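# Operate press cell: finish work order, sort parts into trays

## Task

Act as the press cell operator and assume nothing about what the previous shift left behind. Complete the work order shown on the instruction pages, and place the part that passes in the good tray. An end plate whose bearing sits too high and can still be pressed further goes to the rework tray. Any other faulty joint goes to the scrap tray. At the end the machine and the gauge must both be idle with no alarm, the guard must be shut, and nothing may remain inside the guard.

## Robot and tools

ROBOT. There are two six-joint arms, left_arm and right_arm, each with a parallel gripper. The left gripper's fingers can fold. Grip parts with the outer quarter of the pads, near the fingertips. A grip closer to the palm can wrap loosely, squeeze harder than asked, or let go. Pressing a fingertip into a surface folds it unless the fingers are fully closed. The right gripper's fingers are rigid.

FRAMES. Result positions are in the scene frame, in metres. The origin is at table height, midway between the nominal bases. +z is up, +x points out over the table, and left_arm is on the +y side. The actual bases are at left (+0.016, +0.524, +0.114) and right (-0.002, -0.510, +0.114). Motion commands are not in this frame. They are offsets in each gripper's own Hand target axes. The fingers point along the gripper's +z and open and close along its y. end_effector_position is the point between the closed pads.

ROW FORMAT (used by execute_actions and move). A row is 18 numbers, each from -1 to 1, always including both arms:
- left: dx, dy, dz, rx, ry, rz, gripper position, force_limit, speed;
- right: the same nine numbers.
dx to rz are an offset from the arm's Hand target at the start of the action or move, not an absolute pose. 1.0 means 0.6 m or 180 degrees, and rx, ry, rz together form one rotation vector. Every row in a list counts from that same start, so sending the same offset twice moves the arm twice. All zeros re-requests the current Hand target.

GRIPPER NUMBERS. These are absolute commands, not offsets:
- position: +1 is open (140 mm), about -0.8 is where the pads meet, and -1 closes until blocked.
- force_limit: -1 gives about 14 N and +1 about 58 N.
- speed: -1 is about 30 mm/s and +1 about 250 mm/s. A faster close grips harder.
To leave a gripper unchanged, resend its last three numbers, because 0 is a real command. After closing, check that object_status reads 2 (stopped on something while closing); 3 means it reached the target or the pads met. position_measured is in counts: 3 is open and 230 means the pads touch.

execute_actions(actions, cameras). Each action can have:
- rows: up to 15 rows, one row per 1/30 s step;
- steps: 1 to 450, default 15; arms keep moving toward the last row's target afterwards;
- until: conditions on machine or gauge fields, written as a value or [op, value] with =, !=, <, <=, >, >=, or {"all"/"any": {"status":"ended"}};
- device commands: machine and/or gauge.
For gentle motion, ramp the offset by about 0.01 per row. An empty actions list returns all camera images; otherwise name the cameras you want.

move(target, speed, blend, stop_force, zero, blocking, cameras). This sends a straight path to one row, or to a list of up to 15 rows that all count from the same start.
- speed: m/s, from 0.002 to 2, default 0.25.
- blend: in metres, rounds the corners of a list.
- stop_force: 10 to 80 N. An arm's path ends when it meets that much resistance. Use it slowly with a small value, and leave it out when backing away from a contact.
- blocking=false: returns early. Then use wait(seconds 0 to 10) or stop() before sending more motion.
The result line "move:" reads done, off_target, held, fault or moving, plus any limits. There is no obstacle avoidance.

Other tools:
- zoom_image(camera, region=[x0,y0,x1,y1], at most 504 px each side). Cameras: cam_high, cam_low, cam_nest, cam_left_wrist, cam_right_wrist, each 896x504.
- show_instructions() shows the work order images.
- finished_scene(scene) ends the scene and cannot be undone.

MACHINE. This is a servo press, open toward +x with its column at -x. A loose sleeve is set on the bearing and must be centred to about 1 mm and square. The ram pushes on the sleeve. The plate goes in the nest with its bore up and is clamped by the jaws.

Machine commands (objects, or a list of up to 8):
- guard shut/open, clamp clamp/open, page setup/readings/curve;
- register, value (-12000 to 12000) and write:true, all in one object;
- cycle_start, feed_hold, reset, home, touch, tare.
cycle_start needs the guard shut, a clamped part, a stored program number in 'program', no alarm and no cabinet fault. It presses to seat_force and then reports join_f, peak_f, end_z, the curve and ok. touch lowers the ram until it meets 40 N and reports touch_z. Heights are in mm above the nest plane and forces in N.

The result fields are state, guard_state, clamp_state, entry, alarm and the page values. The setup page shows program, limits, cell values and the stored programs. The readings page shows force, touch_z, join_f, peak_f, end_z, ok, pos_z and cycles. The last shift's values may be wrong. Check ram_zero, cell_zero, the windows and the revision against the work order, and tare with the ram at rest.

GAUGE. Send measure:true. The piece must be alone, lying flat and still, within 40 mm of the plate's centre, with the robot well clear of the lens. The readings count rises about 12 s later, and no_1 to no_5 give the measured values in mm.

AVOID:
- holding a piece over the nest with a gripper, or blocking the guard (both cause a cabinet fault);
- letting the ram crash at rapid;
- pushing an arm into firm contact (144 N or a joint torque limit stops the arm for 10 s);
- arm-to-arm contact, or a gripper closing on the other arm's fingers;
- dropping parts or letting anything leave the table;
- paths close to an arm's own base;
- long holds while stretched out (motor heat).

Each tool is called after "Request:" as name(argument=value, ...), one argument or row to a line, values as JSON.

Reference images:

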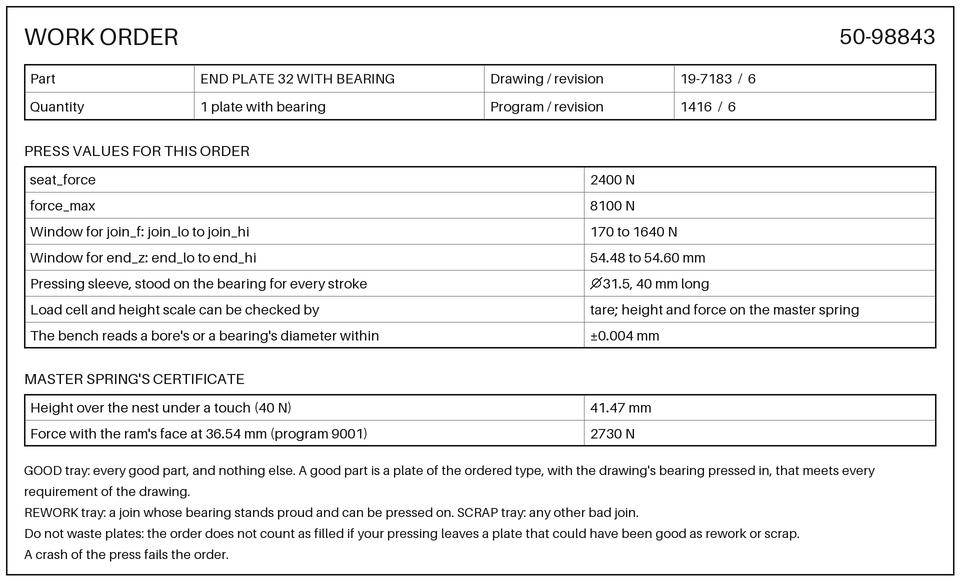

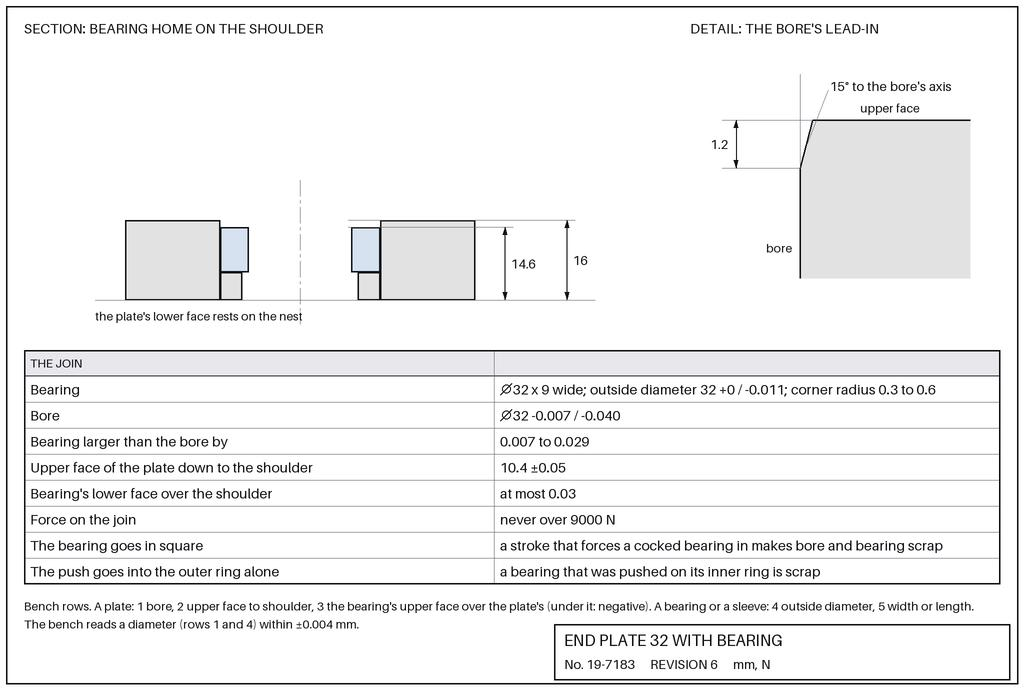

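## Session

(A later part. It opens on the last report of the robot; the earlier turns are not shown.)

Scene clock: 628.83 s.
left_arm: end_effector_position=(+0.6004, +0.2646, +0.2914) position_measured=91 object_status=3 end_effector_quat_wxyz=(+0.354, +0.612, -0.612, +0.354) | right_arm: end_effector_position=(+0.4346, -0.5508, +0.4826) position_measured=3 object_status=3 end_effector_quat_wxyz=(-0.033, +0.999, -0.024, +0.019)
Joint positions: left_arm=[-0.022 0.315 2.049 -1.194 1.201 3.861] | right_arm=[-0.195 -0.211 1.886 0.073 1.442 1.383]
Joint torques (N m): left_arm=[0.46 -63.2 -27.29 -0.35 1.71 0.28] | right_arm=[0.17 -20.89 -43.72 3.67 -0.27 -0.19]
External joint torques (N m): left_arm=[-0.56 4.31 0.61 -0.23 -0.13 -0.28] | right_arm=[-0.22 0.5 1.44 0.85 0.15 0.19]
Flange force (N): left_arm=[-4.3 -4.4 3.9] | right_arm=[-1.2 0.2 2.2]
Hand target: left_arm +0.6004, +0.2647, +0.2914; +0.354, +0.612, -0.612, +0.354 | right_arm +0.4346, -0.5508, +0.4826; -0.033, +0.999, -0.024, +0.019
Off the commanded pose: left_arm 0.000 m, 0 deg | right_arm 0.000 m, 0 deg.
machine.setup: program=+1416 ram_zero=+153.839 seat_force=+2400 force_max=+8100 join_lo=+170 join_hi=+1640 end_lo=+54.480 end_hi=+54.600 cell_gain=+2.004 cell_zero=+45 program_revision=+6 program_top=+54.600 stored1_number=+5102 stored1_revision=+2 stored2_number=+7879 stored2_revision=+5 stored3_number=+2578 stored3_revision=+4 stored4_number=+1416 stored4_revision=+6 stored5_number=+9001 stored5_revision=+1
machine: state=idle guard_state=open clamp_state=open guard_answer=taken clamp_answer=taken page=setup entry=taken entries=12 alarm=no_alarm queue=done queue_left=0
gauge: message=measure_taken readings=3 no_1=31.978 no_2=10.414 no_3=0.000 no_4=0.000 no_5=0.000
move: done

Request:
execute_actions(
  actions=[
    {"machine":{"clamp":"clamp"},"steps":2},
  ],
)

Request:
move(
  target=[
    [-0.4144,-0.3502,-0.1177,0,0,0,-0.1,-0.1,-0.8,0,0,0,0,0,0,1,1,1],
    [-0.4144,-0.3502,0.0823,0,0,0,-0.1,-0.1,-0.8,0,0,0,0,0,0,1,1,1],
  ],
  blend=[0.02,0],
  speed=[0.25,0.1],
  cameras=["cam_left_wrist","cam_nest"],
)

Scene clock: 648.47 s.
left_arm: end_effector_position=(+0.6004, +0.2647, +0.2914) position_measured=91 object_status=3 end_effector_quat_wxyz=(+0.354, +0.612, -0.612, +0.354) | right_arm: end_effector_position=(+0.4346, -0.5508, +0.4826) position_measured=3 object_status=3 end_effector_quat_wxyz=(-0.033, +0.999, -0.024, +0.019)
Joint positions: left_arm=[-0.022 0.315 2.049 -1.194 1.201 3.861] | right_arm=[-0.195 -0.211 1.886 0.073 1.442 1.383]
Joint torques (N m): left_arm=[-0.25 -63.47 -27.3 -0.35 1.71 0.29] | right_arm=[0.4 -20.42 -43.62 3.62 -0.2 -0.16]
External joint torques (N m): left_arm=[0.14 4.57 0.54 -0.24 -0.12 -0.29] | right_arm=[-0.62 0.14 1.33 0.88 0.08 0.16]
Flange force (N): left_arm=[-5.1 -4.9 3.0] | right_arm=[-1.8 1.1 2.0]
Hand target: left_arm +0.6004, +0.2647, +0.2914; +0.354, +0.612, -0.612, +0.354 | right_arm +0.4346, -0.5508, +0.4826; -0.033, +0.999, -0.024, +0.019
Tool commands: left_gripper/position=+0.3 left_gripper/force_limit=-0.1 left_gripper/speed=-0.8 right_gripper/position=+1.0 right_gripper/force_limit=+1.0 right_gripper/speed=+1.0
Off the commanded pose: left_arm 0.000 m, 0 deg | right_arm 0.000 m, 0 deg.
machine.setup: program=+1416 ram_zero=+153.839 seat_force=+2400 force_max=+8100 join_lo=+170 join_hi=+1640 end_lo=+54.480 end_hi=+54.600 cell_gain=+2.004 cell_zero=+45 program_revision=+6 program_top=+54.600 stored1_number=+5102 stored1_revision=+2 stored2_number=+7879 stored2_revision=+5 stored3_number=+2578 stored3_revision=+4 stored4_number=+1416 stored4_revision=+6 stored5_number=+9001 stored5_revision=+1
machine: state=idle guard_state=open clamp_state=between guard_answer=taken clamp_answer=taken page=setup entry=taken entries=12 alarm=no_alarm queue=running queue_left=0
gauge: message=measure_taken readings=3 no_1=31.978 no_2=10.414 no_3=0.000 no_4=0.000 no_5=0.000

Scene clock: 651.37 s.
left_arm: end_effector_position=(+0.8107, +0.3458, +0.0514) position_measured=141 object_status=3 end_effector_quat_wxyz=(+0.354, +0.612, -0.612, +0.354) | right_arm: end_effector_position=(+0.4346, -0.5508, +0.4826) position_measured=3 object_status=3 end_effector_quat_wxyz=(-0.033, +0.999, -0.024, +0.019)
Joint positions: left_arm=[0.083 0.864 1.646 -1.176 1.208 4.034] | right_arm=[-0.195 -0.211 1.886 0.073 1.442 1.383]
Joint torques (N m): left_arm=[-0.04 -104.07 -21.95 -0.28 2.05 0.29] | right_arm=[0.06 -20.11 -43.49 3.74 -0.21 -0.15]
External joint torques (N m): left_arm=[-0.02 3.83 0.72 -0.15 -0.16 -0.29] | right_arm=[0.02 -0.35 1.19 0.78 0.09 0.15]
Flange force (N): left_arm=[-4.0 -2.2 2.4] | right_arm=[-2.2 -0.4 1.7]
Hand target: left_arm +0.8107, +0.3457, +0.0514; +0.354, +0.612, -0.612, +0.354 | right_arm +0.4346, -0.5508, +0.4826; -0.033, +0.999, -0.024, +0.019
Off the commanded pose: left_arm 0.000 m, 0 deg | right_arm 0.000 m, 0 deg.
machine.setup: program=+1416 ram_zero=+153.839 seat_force=+2400 force_max=+8100 join_lo=+170 join_hi=+1640 end_lo=+54.480 end_hi=+54.600 cell_gain=+2.004 cell_zero=+45 program_revision=+6 program_top=+54.600 stored1_number=+5102 stored1_revision=+2 stored2_number=+7879 stored2_revision=+5 stored3_number=+2578 stored3_revision=+4 stored4_number=+1416 stored4_revision=+6 stored5_number=+9001 stored5_revision=+1
machine: state=idle guard_state=open clamp_state=clamped guard_answer=taken clamp_answer=taken page=setup entry=taken entries=12 alarm=no_alarm queue=done queue_left=0
gauge: message=measure_taken readings=3 no_1=31.978 no_2=10.414 no_3=0.000 no_4=0.000 no_5=0.000
move: done
Images, in order (width x height): cam_nest 896x504, cam_left_wrist 896x504.

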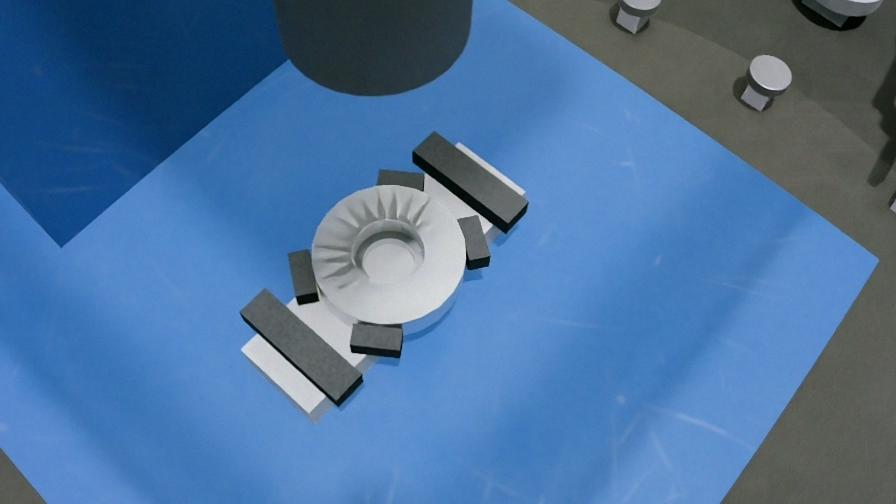

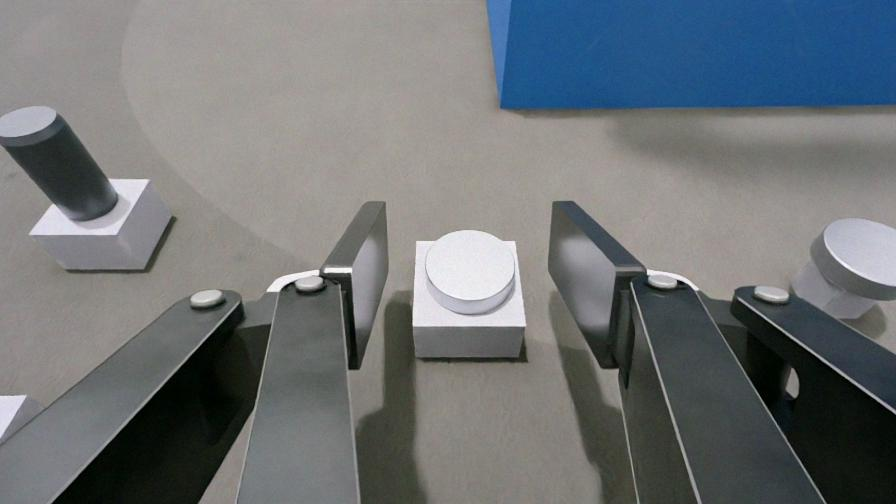

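Request:
execute_actions(
  actions=[
    {"rows":[[0,0,0,0,0,0,-1,-0.7,-1,0,0,0,0,0,0,1,1,1]],"steps":75},
  ],
)

Request:
move(
  target=[
    [0.1443,0,-0.0833,0,0,0,-1,-0.7,-1,0,0,0,0,0,0,1,1,1],
    [0.4144,0.3502,-0.1177,0,0,0,-1,-0.7,-1,0,0,0,0,0,0,1,1,1],
  ],
  blend=[0.04,0],
  speed=[0.1,0.25],
)

Scene clock: 663.67 s.
left_arm: end_effector_position=(+0.8107, +0.3457, +0.0514) position_measured=183 object_status=2 end_effector_quat_wxyz=(+0.354, +0.612, -0.612, +0.354) | right_arm: end_effector_position=(+0.4346, -0.5508, +0.4826) position_measured=3 object_status=3 end_effector_quat_wxyz=(-0.033, +0.999, -0.024, +0.019)
Joint positions: left_arm=[0.083 0.864 1.646 -1.176 1.208 4.034] | right_arm=[-0.195 -0.211 1.886 0.073 1.442 1.383]
Joint torques (N m): left_arm=[-0.93 -102.57 -21.15 0.09 1.55 0.26] | right_arm=[0.28 -20.31 -43.86 3.65 -0.18 -0.12]
External joint torques (N m): left_arm=[0.74 2.07 -0.29 -0.55 0.35 -0.26] | right_arm=[-0.36 -0.06 1.58 0.87 0.06 0.12]
Flange force (N): left_arm=[-2.7 -2.8 0.4] | right_arm=[-2.4 0.6 2.4]
Hand target: left_arm +0.8107, +0.3457, +0.0514; +0.354, +0.612, -0.612, +0.354 | right_arm +0.4346, -0.5508, +0.4826; -0.033, +0.999, -0.024, +0.019
Off the commanded pose: left_arm 0.000 m, 0 deg | right_arm 0.000 m, 0 deg.
machine.setup: program=+1416 ram_zero=+153.839 seat_force=+2400 force_max=+8100 join_lo=+170 join_hi=+1640 end_lo=+54.480 end_hi=+54.600 cell_gain=+2.004 cell_zero=+45 program_revision=+6 program_top=+54.600 stored1_number=+5102 stored1_revision=+2 stored2_number=+7879 stored2_revision=+5 stored3_number=+2578 stored3_revision=+4 stored4_number=+1416 stored4_revision=+6 stored5_number=+9001 stored5_revision=+1
machine: state=idle guard_state=open clamp_state=clamped guard_answer=taken clamp_answer=taken page=setup entry=taken entries=12 alarm=no_alarm queue=done queue_left=0
gauge: message=measure_taken readings=3 no_1=31.978 no_2=10.414 no_3=0.000 no_4=0.000 no_5=0.000

Scene clock: 666.13 s.
left_arm: end_effector_position=(+0.6004, +0.2831, +0.3020) position_measured=183 object_status=2 end_effector_quat_wxyz=(+0.354, +0.612, -0.612, +0.354) | right_arm: end_effector_position=(+0.4346, -0.5508, +0.4826) position_measured=3 object_status=3 end_effector_quat_wxyz=(-0.033, +0.999, -0.024, +0.019)
Joint positions: left_arm=[0.01 0.303 2.04 -1.167 1.229 3.85] | right_arm=[-0.195 -0.211 1.886 0.073 1.442 1.383]
Joint torques (N m): left_arm=[0.05 -63.9 -28.08 -0.38 1.86 0.29] | right_arm=[0.13 -20.4 -43.7 3.7 -0.21 -0.14]
External joint torques (N m): left_arm=[-0.13 5.54 0.81 -0.15 -0.28 -0.29] | right_arm=[-0.15 0.03 1.45 0.81 0.09 0.13]
Flange force (N): left_arm=[-6.1 -5.7 4.0] | right_arm=[-2.0 0.1 2.2]
Hand target: left_arm +0.6004, +0.2831, +0.3020; +0.354, +0.612, -0.612, +0.354 | right_arm +0.4346, -0.5508, +0.4826; -0.033, +0.999, -0.024, +0.019
Off the commanded pose: left_arm 0.000 m, 0 deg | right_arm 0.000 m, 0 deg.
machine.setup: program=+1416 ram_zero=+153.839 seat_force=+2400 force_max=+8100 join_lo=+170 join_hi=+1640 end_lo=+54.480 end_hi=+54.600 cell_gain=+2.004 cell_zero=+45 program_revision=+6 program_top=+54.600 stored1_number=+5102 stored1_revision=+2 stored2_number=+7879 stored2_revision=+5 stored3_number=+2578 stored3_revision=+4 stored4_number=+1416 stored4_revision=+6 stored5_number=+9001 stored5_revision=+1
machine: state=idle guard_state=open clamp_state=clamped guard_answer=taken clamp_answer=taken page=setup entry=taken entries=12 alarm=no_alarm queue=done queue_left=0
gauge: message=measure_taken readings=3 no_1=31.978 no_2=10.414 no_3=0.000 no_4=0.000 no_5=0.000
move: done

Request:
move(
  target=[
    [0.0751,0,0.4701,0,0,0,-1,-0.7,-1,0,0,0,0,0,0,1,1,1],
    [0.0297,0,0.4964,0,0,0,-1,-0.7,-1,0,0,0,0,0,0,1,1,1],
  ],
  blend=[0.02,0],
  speed=[0.2,0.06],
  cameras=["cam_nest","cam_low","cam_left_wrist"],
)

Request:
zoom_image(
  camera="cam_low",
  region=[390, 140, 510, 250],
)

Request:
zoom_image(
  camera="cam_nest",
  region=[270, 150, 510, 370],
)

Request:
zoom_image(
  camera="cam_left_wrist",
  region=[340, 130, 600, 390],
)

Scene clock: 680.50 s.
left_arm: end_effector_position=(+0.6004, +0.0160, +0.1689) position_measured=183 object_status=2 end_effector_quat_wxyz=(+0.354, +0.612, -0.612, +0.354) | right_arm: end_effector_position=(+0.4346, -0.5508, +0.4826) position_measured=3 object_status=3 end_effector_quat_wxyz=(-0.033, +0.999, -0.024, +0.019)
Joint positions: left_arm=[-0.427 0.532 2.023 -1.59 0.916 4.021] | right_arm=[-0.195 -0.211 1.886 0.073 1.442 1.383]
Joint torques (N m): left_arm=[-0.08 -77.55 -21.35 -1.12 2.09 0.28] | right_arm=[0.46 -20.38 -43.47 3.7 -0.22 -0.2]
External joint torques (N m): left_arm=[-0.03 4.24 0.74 -0.16 -0.22 -0.28] | right_arm=[-0.52 0.01 1.22 0.81 0.1 0.2]
Flange force (N): left_arm=[-4.5 -2.6 4.3] | right_arm=[-1.8 0.8 1.7]
Hand target: left_arm +0.6004, +0.0160, +0.1689; +0.354, +0.612, -0.612, +0.354 | right_arm +0.4346, -0.5508, +0.4826; -0.033, +0.999, -0.024, +0.019
Off the commanded pose: left_arm 0.000 m, 0 deg | right_arm 0.000 m, 0 deg.
machine.setup: program=+1416 ram_zero=+153.839 seat_force=+2400 force_max=+8100 join_lo=+170 join_hi=+1640 end_lo=+54.480 end_hi=+54.600 cell_gain=+2.004 cell_zero=+45 program_revision=+6 program_top=+54.600 stored1_number=+5102 stored1_revision=+2 stored2_number=+7879 stored2_revision=+5 stored3_number=+2578 stored3_revision=+4 stored4_number=+1416 stored4_revision=+6 stored5_number=+9001 stored5_revision=+1
machine: state=idle guard_state=open clamp_state=clamped guard_answer=taken clamp_answer=taken page=setup entry=taken entries=12 alarm=no_alarm queue=done queue_left=0
gauge: message=measure_taken readings=3 no_1=31.978 no_2=10.414 no_3=0.000 no_4=0.000 no_5=0.000
move: done; blend cut to 0.0157 m at target 1
Images, in order (width x height): cam_low 896x504, cam_nest 896x504, cam_left_wrist 896x504.

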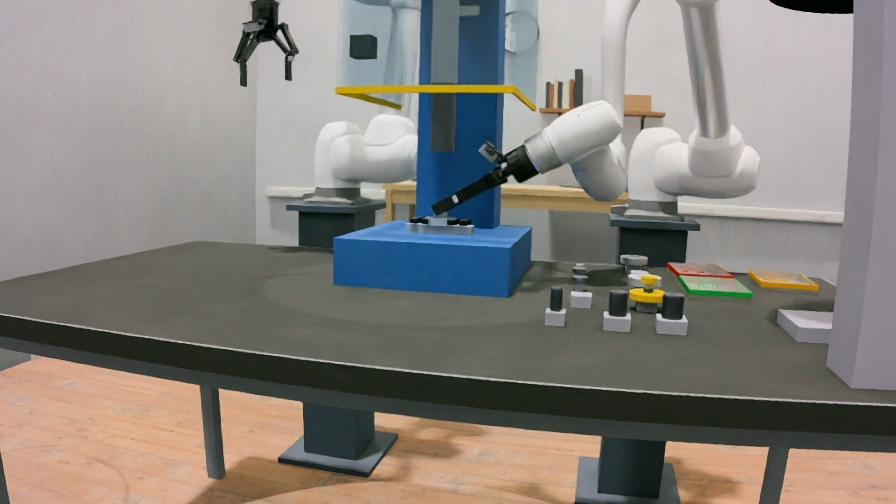

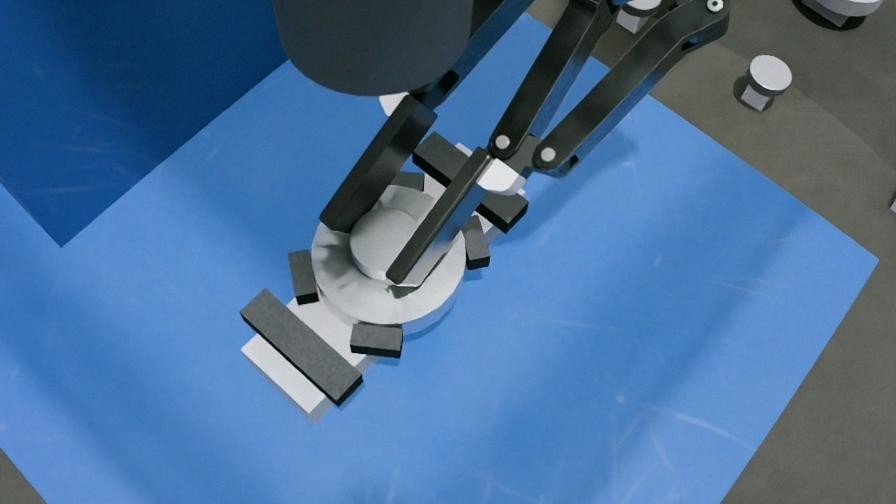

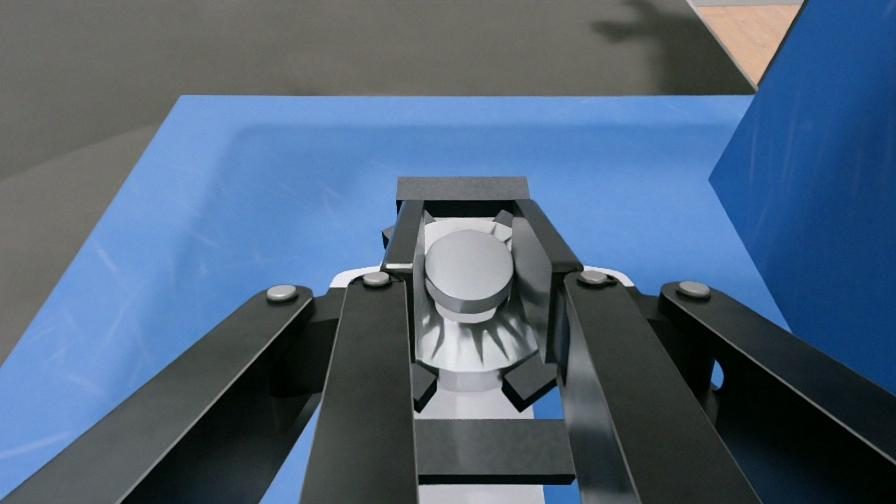

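Scaled by 4.200 from the camera's 896x504 image, which has a finer 1280x720 frame.

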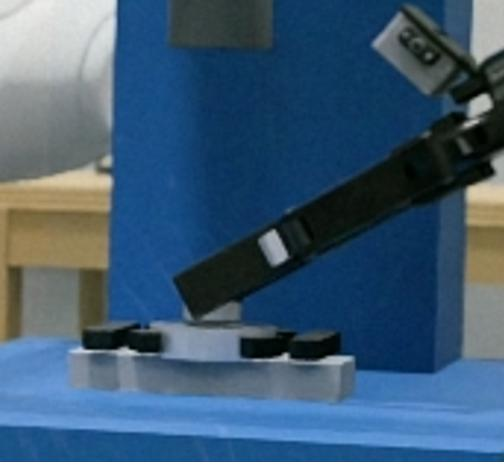

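Scaled by 2.100 from the camera's 896x504 image, which has a finer 1280x720 frame.

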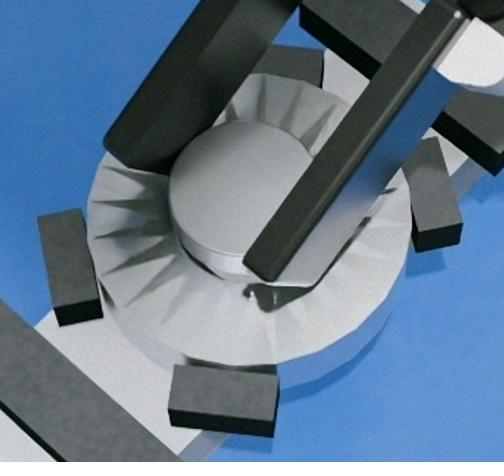

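Scaled by 1.938 from the camera's 896x504 image, which has a finer 1280x720 frame.

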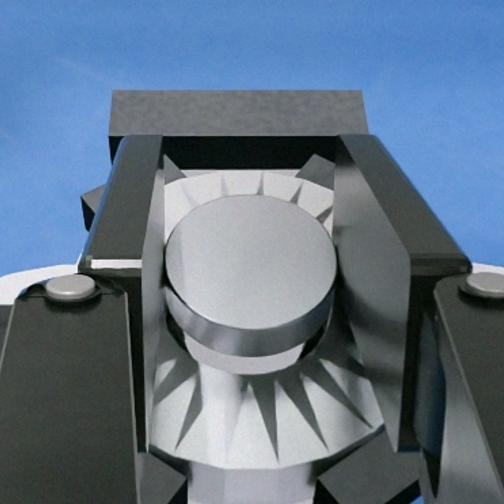

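Request:
move(
  target=[-0.0096,0,0.005,0,0,0,-1,-0.7,-1,0,0,0,0,0,0,1,1,1],
  stop_force=10,
  speed=0.005,
  cameras=["cam_nest","cam_low","cam_left_wrist"],
)

Request:
zoom_image(
  camera="cam_low",
  region=[390, 140, 510, 250],
)

Request:
zoom_image(
  camera="cam_nest",
  region=[270, 150, 510, 370],
)

Scene clock: 690.50 s.
left_arm: end_effector_position=(+0.6004, +0.0162, +0.1641) position_measured=183 object_status=2 end_effector_quat_wxyz=(+0.354, +0.612, -0.612, +0.354) | right_arm: end_effector_position=(+0.4346, -0.5508, +0.4826) position_measured=3 object_status=3 end_effector_quat_wxyz=(-0.033, +0.999, -0.024, +0.019)
Joint positions: left_arm=[-0.426 0.539 2.025 -1.597 0.917 4.032] | right_arm=[-0.195 -0.211 1.886 0.073 1.442 1.383]
Joint torques (N m): left_arm=[-3.62 -67.35 -15.1 1 -0.31 0.28] | right_arm=[0.11 -20.21 -43.55 3.65 -0.18 -0.14]
External joint torques (N m): left_arm=[3.5 -6.25 -5.22 -2.27 2.21 -0.28] | right_arm=[-0.21 -0.16 1.25 0.87 0.06 0.14]
Flange force (N): left_arm=[5.4 -4.5 -6.7] | right_arm=[-2.0 0.2 1.9]
Hand target: left_arm +0.6004, +0.0162, +0.1640; +0.354, +0.612, -0.612, +0.354 (not the last commanded pose) | right_arm +0.4346, -0.5508, +0.4826; -0.033, +0.999, -0.024, +0.019
Off the commanded pose: left_arm 0.002 m, 0 deg | right_arm 0.000 m, 0 deg.
machine.setup: program=+1416 ram_zero=+153.839 seat_force=+2400 force_max=+8100 join_lo=+170 join_hi=+1640 end_lo=+54.480 end_hi=+54.600 cell_gain=+2.004 cell_zero=+45 program_revision=+6 program_top=+54.600 stored1_number=+5102 stored1_revision=+2 stored2_number=+7879 stored2_revision=+5 stored3_number=+2578 stored3_revision=+4 stored4_number=+1416 stored4_revision=+6 stored5_number=+9001 stored5_revision=+1
machine: state=idle guard_state=open clamp_state=clamped guard_answer=taken clamp_answer=taken page=setup entry=taken entries=12 alarm=no_alarm queue=done queue_left=0
gauge: message=measure_taken readings=3 no_1=31.978 no_2=10.414 no_3=0.000 no_4=0.000 no_5=0.000
move: contact (left_arm)
Images, in order (width x height): cam_low 896x504, cam_nest 896x504, cam_left_wrist 896x504.

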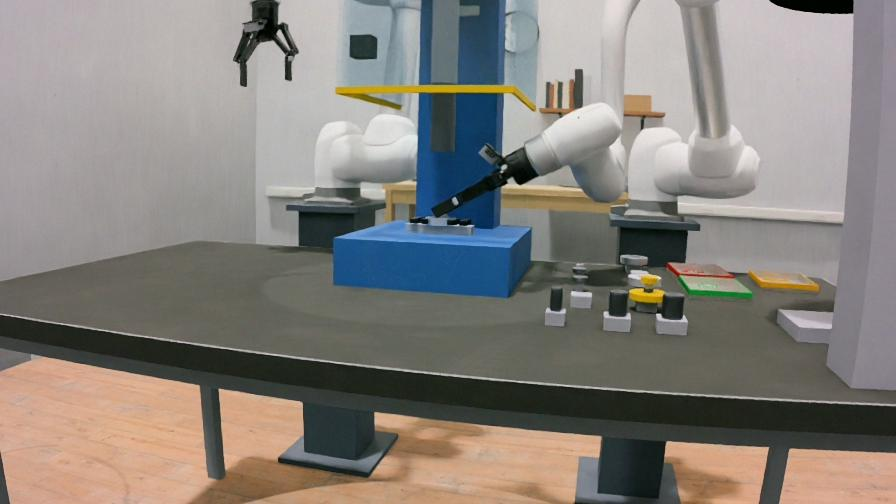

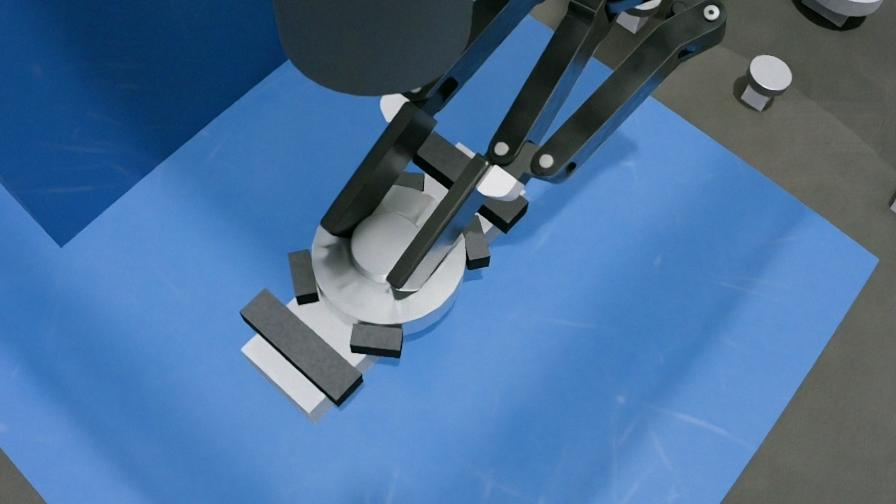

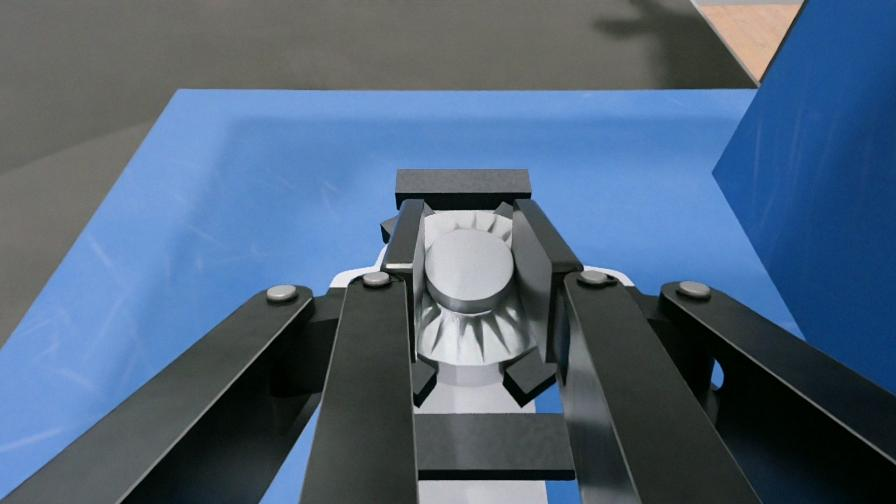

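Scaled by 4.200 from the camera's 896x504 image, which has a finer 1280x720 frame.

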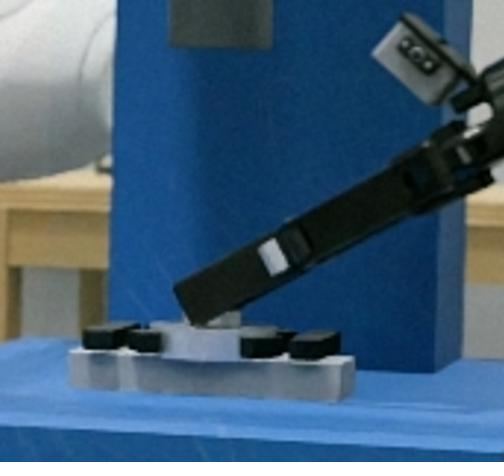

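Scaled by 2.100 from the camera's 896x504 image, which has a finer 1280x720 frame.

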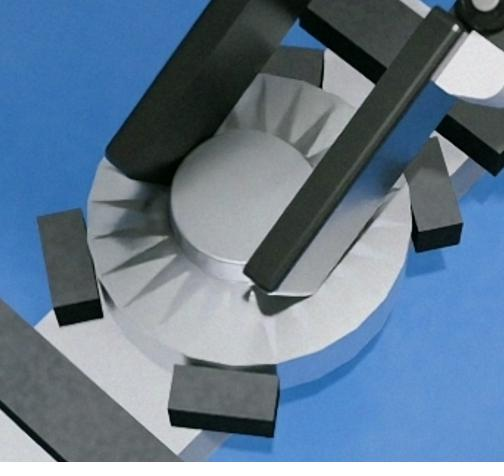

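Request:
execute_actions(
  actions=[
    {"rows":[[0,0,0,0,0,0,-0.1,-0.1,-0.9,0,0,0,0,0,0,1,1,1]],"steps":45},
  ],
  cameras=["cam_left_wrist"],
)

Request:
zoom_image(
  camera="cam_left_wrist",
  region=[340, 130, 600, 390],
)

Scene clock: 699.73 s.
left_arm: end_effector_position=(+0.6004, +0.0162, +0.1640) position_measured=141 object_status=3 end_effector_quat_wxyz=(+0.354, +0.612, -0.612, +0.354) | right_arm: end_effector_position=(+0.4346, -0.5508, +0.4826) position_measured=3 object_status=3 end_effector_quat_wxyz=(-0.033, +0.999, -0.024, +0.019)
Joint positions: left_arm=[-0.426 0.539 2.025 -1.597 0.916 4.032] | right_arm=[-0.195 -0.211 1.886 0.073 1.442 1.383]
Joint torques (N m): left_arm=[-0.23 -78.02 -20.81 -1.08 1.98 0.28] | right_arm=[0.11 -20.29 -43.55 3.68 -0.21 -0.17]
External joint torques (N m): left_arm=[0.12 4.58 0.58 -0.19 -0.1 -0.29] | right_arm=[-0.14 -0.07 1.3 0.82 0.08 0.17]
Flange force (N): left_arm=[-5.1 -3.3 4.5] | right_arm=[-1.9 -0.1 1.9]
Hand target: left_arm +0.6004, +0.0162, +0.1640; +0.354, +0.612, -0.612, +0.354 | right_arm +0.4346, -0.5508, +0.4826; -0.033, +0.999, -0.024, +0.019
Off the commanded pose: left_arm 0.000 m, 0 deg | right_arm 0.000 m, 0 deg.
machine.setup: program=+1416 ram_zero=+153.839 seat_force=+2400 force_max=+8100 join_lo=+170 join_hi=+1640 end_lo=+54.480 end_hi=+54.600 cell_gain=+2.004 cell_zero=+45 program_revision=+6 program_top=+54.600 stored1_number=+5102 stored1_revision=+2 stored2_number=+7879 stored2_revision=+5 stored3_number=+2578 stored3_revision=+4 stored4_number=+1416 stored4_revision=+6 stored5_number=+9001 stored5_revision=+1
machine: state=idle guard_state=open clamp_state=clamped guard_answer=taken clamp_answer=taken page=setup entry=taken entries=12 alarm=no_alarm queue=done queue_left=0
gauge: message=measure_taken readings=3 no_1=31.978 no_2=10.414 no_3=0.000 no_4=0.000 no_5=0.000
Images, in order (width x height): cam_left_wrist 896x504.

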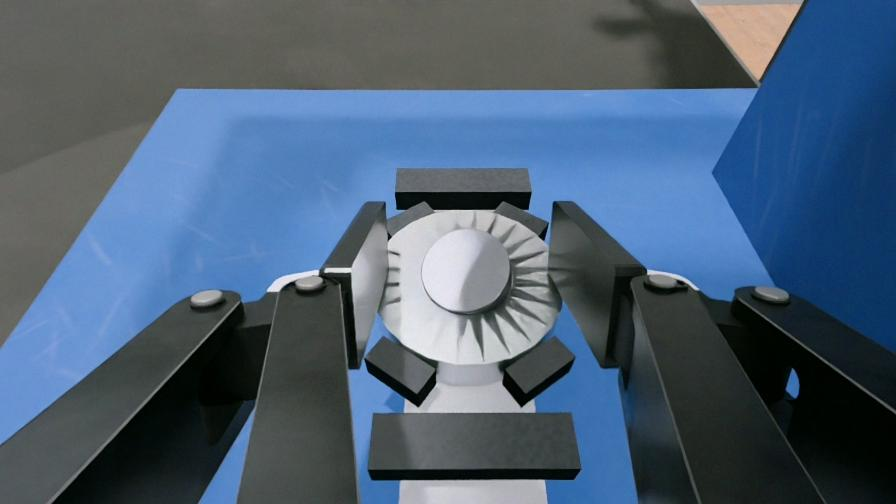

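Scaled by 1.938 from the camera's 896x504 image, which has a finer 1280x720 frame.

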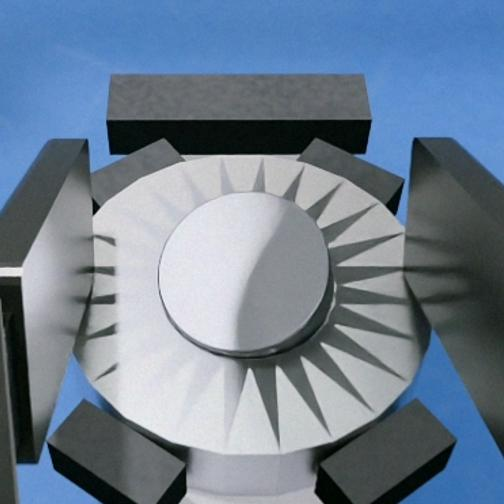

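Request:
move(
  target=[0,0,-0.2,0,0,0,-0.1,-0.1,-0.9,0,0,0,0,0,0,1,1,1],
  speed=0.1,
  cameras=["cam_nest","cam_low","cam_left_wrist"],
)

Request:
zoom_image(
  camera="cam_nest",
  region=[300, 170, 480, 340],
)

Request:
zoom_image(
  camera="cam_low",
  region=[400, 190, 480, 250],
)

Request:
zoom_image(
  camera="cam_left_wrist",
  region=[340, 190, 600, 400],
)

Scene clock: 724.07 s.
left_arm: end_effector_position=(+0.6004, +0.1202, +0.2238) position_measured=141 object_status=3 end_effector_quat_wxyz=(+0.354, +0.612, -0.612, +0.354) | right_arm: end_effector_position=(+0.4346, -0.5508, +0.4826) position_measured=3 object_status=3 end_effector_quat_wxyz=(-0.033, +0.999, -0.024, +0.019)
Joint positions: left_arm=[-0.265 0.421 2.063 -1.414 1.015 3.943] | right_arm=[-0.195 -0.211 1.886 0.073 1.442 1.383]
Joint torques (N m): left_arm=[-0.21 -69.88 -23.58 -0.8 1.89 0.26] | right_arm=[0.05 -20.29 -43.69 3.7 -0.21 -0.1]
External joint torques (N m): left_arm=[0.06 4.57 0.66 -0.23 -0.15 -0.26] | right_arm=[-0.08 -0.12 1.39 0.81 0.09 0.1]
Flange force (N): left_arm=[-5.2 -3.8 4.3] | right_arm=[-2.1 0.0 2.1]
Hand target: left_arm +0.6004, +0.1202, +0.2239; +0.354, +0.612, -0.612, +0.354 | right_arm +0.4346, -0.5508, +0.4826; -0.033, +0.999, -0.024, +0.019
Off the commanded pose: left_arm 0.000 m, 0 deg | right_arm 0.000 m, 0 deg.
machine.setup: program=+1416 ram_zero=+153.839 seat_force=+2400 force_max=+8100 join_lo=+170 join_hi=+1640 end_lo=+54.480 end_hi=+54.600 cell_gain=+2.004 cell_zero=+45 program_revision=+6 program_top=+54.600 stored1_number=+5102 stored1_revision=+2 stored2_number=+7879 stored2_revision=+5 stored3_number=+2578 stored3_revision=+4 stored4_number=+1416 stored4_revision=+6 stored5_number=+9001 stored5_revision=+1
machine: state=idle guard_state=open clamp_state=clamped guard_answer=taken clamp_answer=taken page=setup entry=taken entries=12 alarm=no_alarm queue=done queue_left=0
gauge: message=measure_taken readings=3 no_1=31.978 no_2=10.414 no_3=0.000 no_4=0.000 no_5=0.000
move: done
Images, in order (width x height): cam_low 896x504, cam_nest 896x504, cam_left_wrist 896x504.

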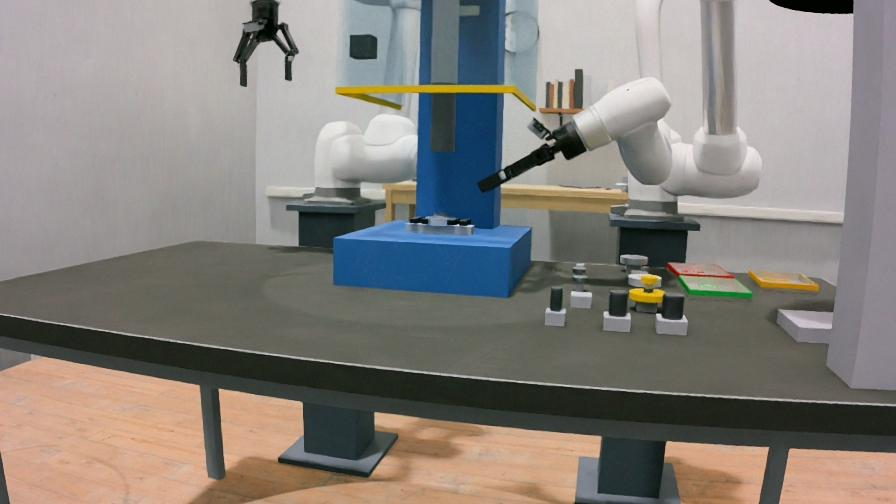

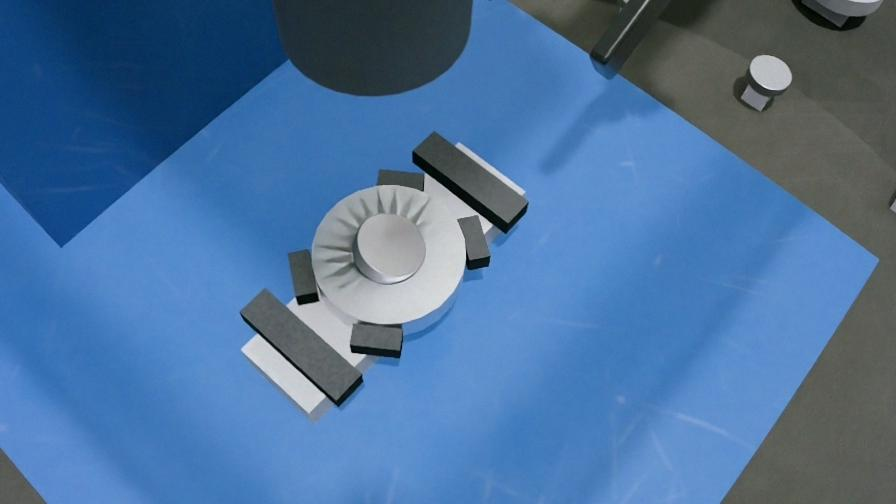

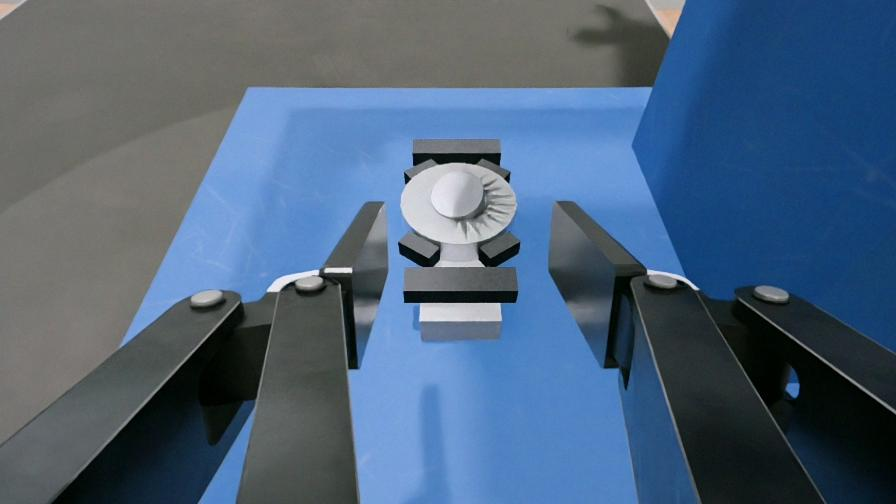

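Scaled by 2.800 from the camera's 896x504 image, which has a finer 1280x720 frame.

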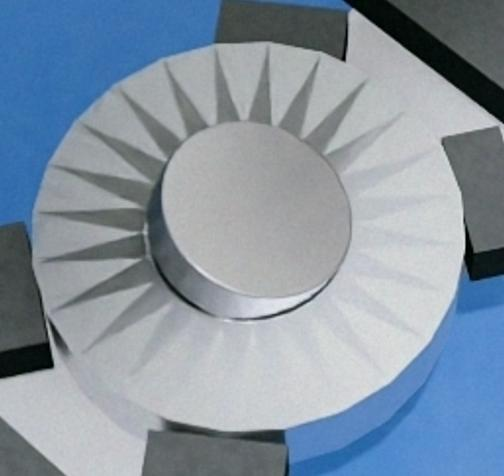

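Scaled by 6.300 from the camera's 896x504 image, which has a finer 1280x720 frame.

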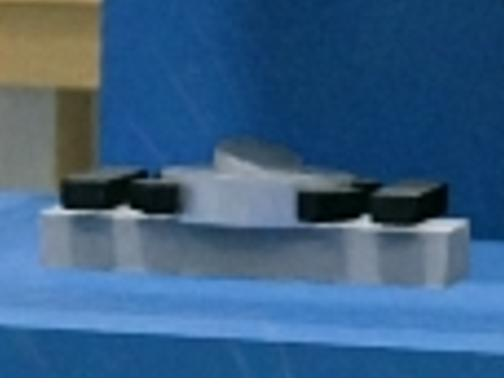

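Scaled by 1.938 from the camera's 896x504 image, which has a finer 1280x720 frame.

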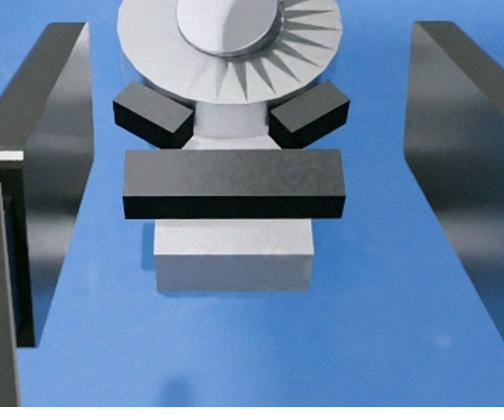

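Request:
move(
  target=[0.0362,0,0.192,0,0,0,-1,-1,-0.3,0,0,0,0,0,0,1,1,1],
  speed=0.12,
  cameras=["cam_nest","cam_low","cam_left_wrist"],
)

Request:
zoom_image(
  camera="cam_low",
  region=[400, 170, 480, 250],
)

Request:
zoom_image(
  camera="cam_nest",
  region=[300, 140, 480, 340],
)

Scene clock: 752.63 s.
left_arm: end_effector_position=(+0.6004, +0.0095, +0.1853) position_measured=232 object_status=3 end_effector_quat_wxyz=(+0.354, +0.612, -0.612, +0.354) | right_arm: end_effector_position=(+0.4346, -0.5508, +0.4826) position_measured=3 object_status=3 end_effector_quat_wxyz=(-0.033, +0.999, -0.024, +0.019)
Joint positions: left_arm=[-0.436 0.51 2.015 -1.575 0.91 3.983] | right_arm=[-0.195 -0.211 1.886 0.073 1.442 1.383]
Joint torques (N m): left_arm=[0.1 -76.6 -22.27 -1.07 1.92 0.27] | right_arm=[0.59 -20.08 -43.54 3.69 -0.21 -0.11]
External joint torques (N m): left_arm=[-0.13 4.15 0.62 -0.21 -0.11 -0.27] | right_arm=[-0.67 -0.27 1.28 0.82 0.09 0.11]
Flange force (N): left_arm=[-4.3 -2.8 4.4] | right_arm=[-2.5 1.3 1.7]
Hand target: left_arm +0.6004, +0.0095, +0.1853; +0.354, +0.612, -0.612, +0.354 | right_arm +0.4346, -0.5508, +0.4826; -0.033, +0.999, -0.024, +0.019
Off the commanded pose: left_arm 0.000 m, 0 deg | right_arm 0.000 m, 0 deg.
machine.setup: program=+1416 ram_zero=+153.839 seat_force=+2400 force_max=+8100 join_lo=+170 join_hi=+1640 end_lo=+54.480 end_hi=+54.600 cell_gain=+2.004 cell_zero=+45 program_revision=+6 program_top=+54.600 stored1_number=+5102 stored1_revision=+2 stored2_number=+7879 stored2_revision=+5 stored3_number=+2578 stored3_revision=+4 stored4_number=+1416 stored4_revision=+6 stored5_number=+9001 stored5_revision=+1
machine: state=idle guard_state=open clamp_state=clamped guard_answer=taken clamp_answer=taken page=setup entry=taken entries=12 alarm=no_alarm queue=done queue_left=0
gauge: message=measure_taken readings=3 no_1=31.978 no_2=10.414 no_3=0.000 no_4=0.000 no_5=0.000
move: done
Images, in order (width x height): cam_low 896x504, cam_nest 896x504, cam_left_wrist 896x504.

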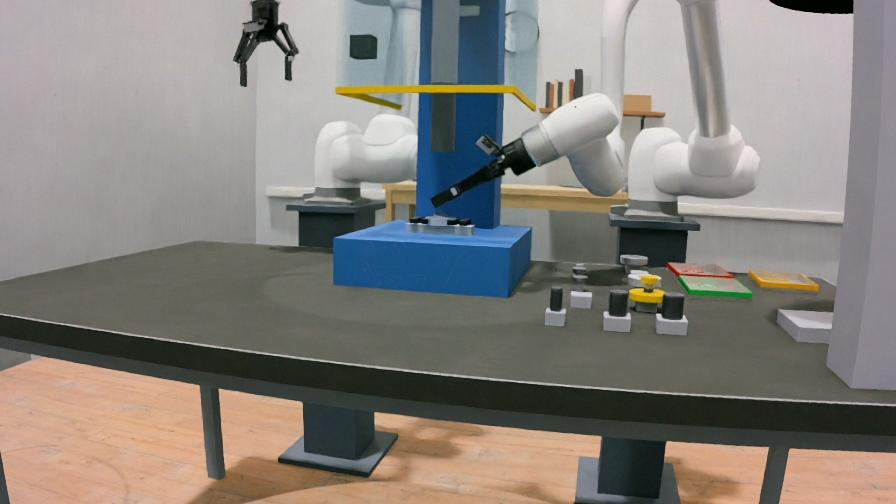

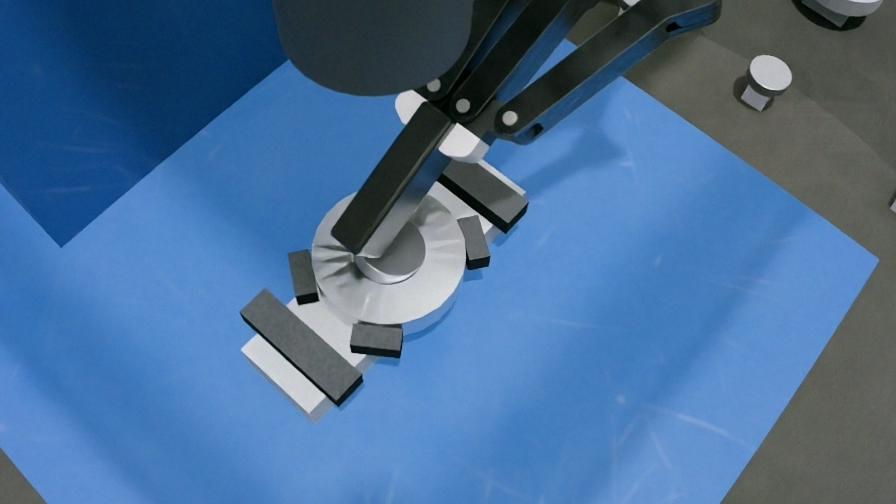

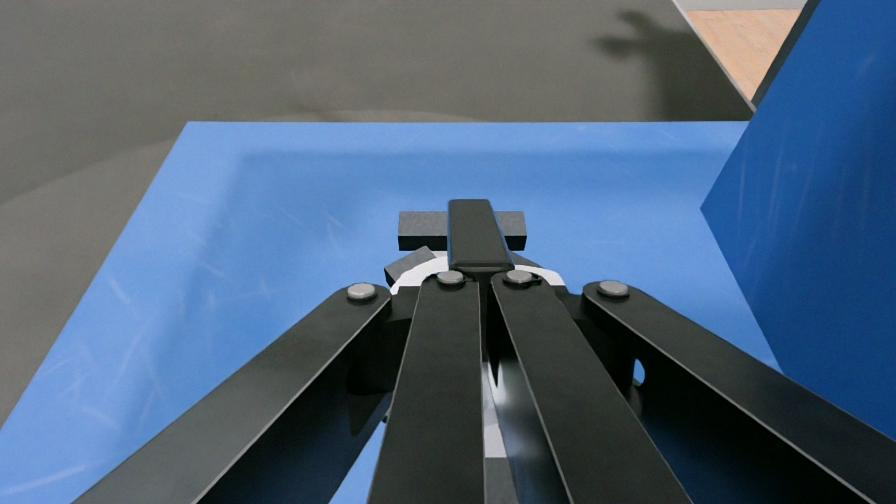

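Scaled by 6.300 from the camera's 896x504 image, which has a finer 1280x720 frame.

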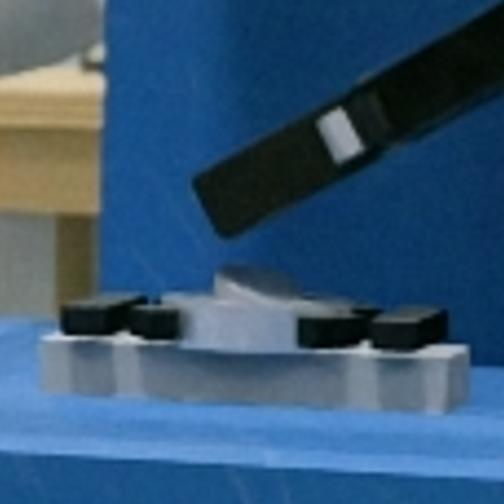

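Scaled by 2.520 from the camera's 896x504 image, which has a finer 1280x720 frame.

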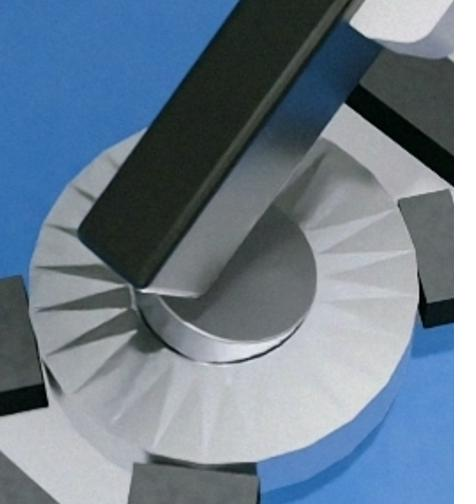

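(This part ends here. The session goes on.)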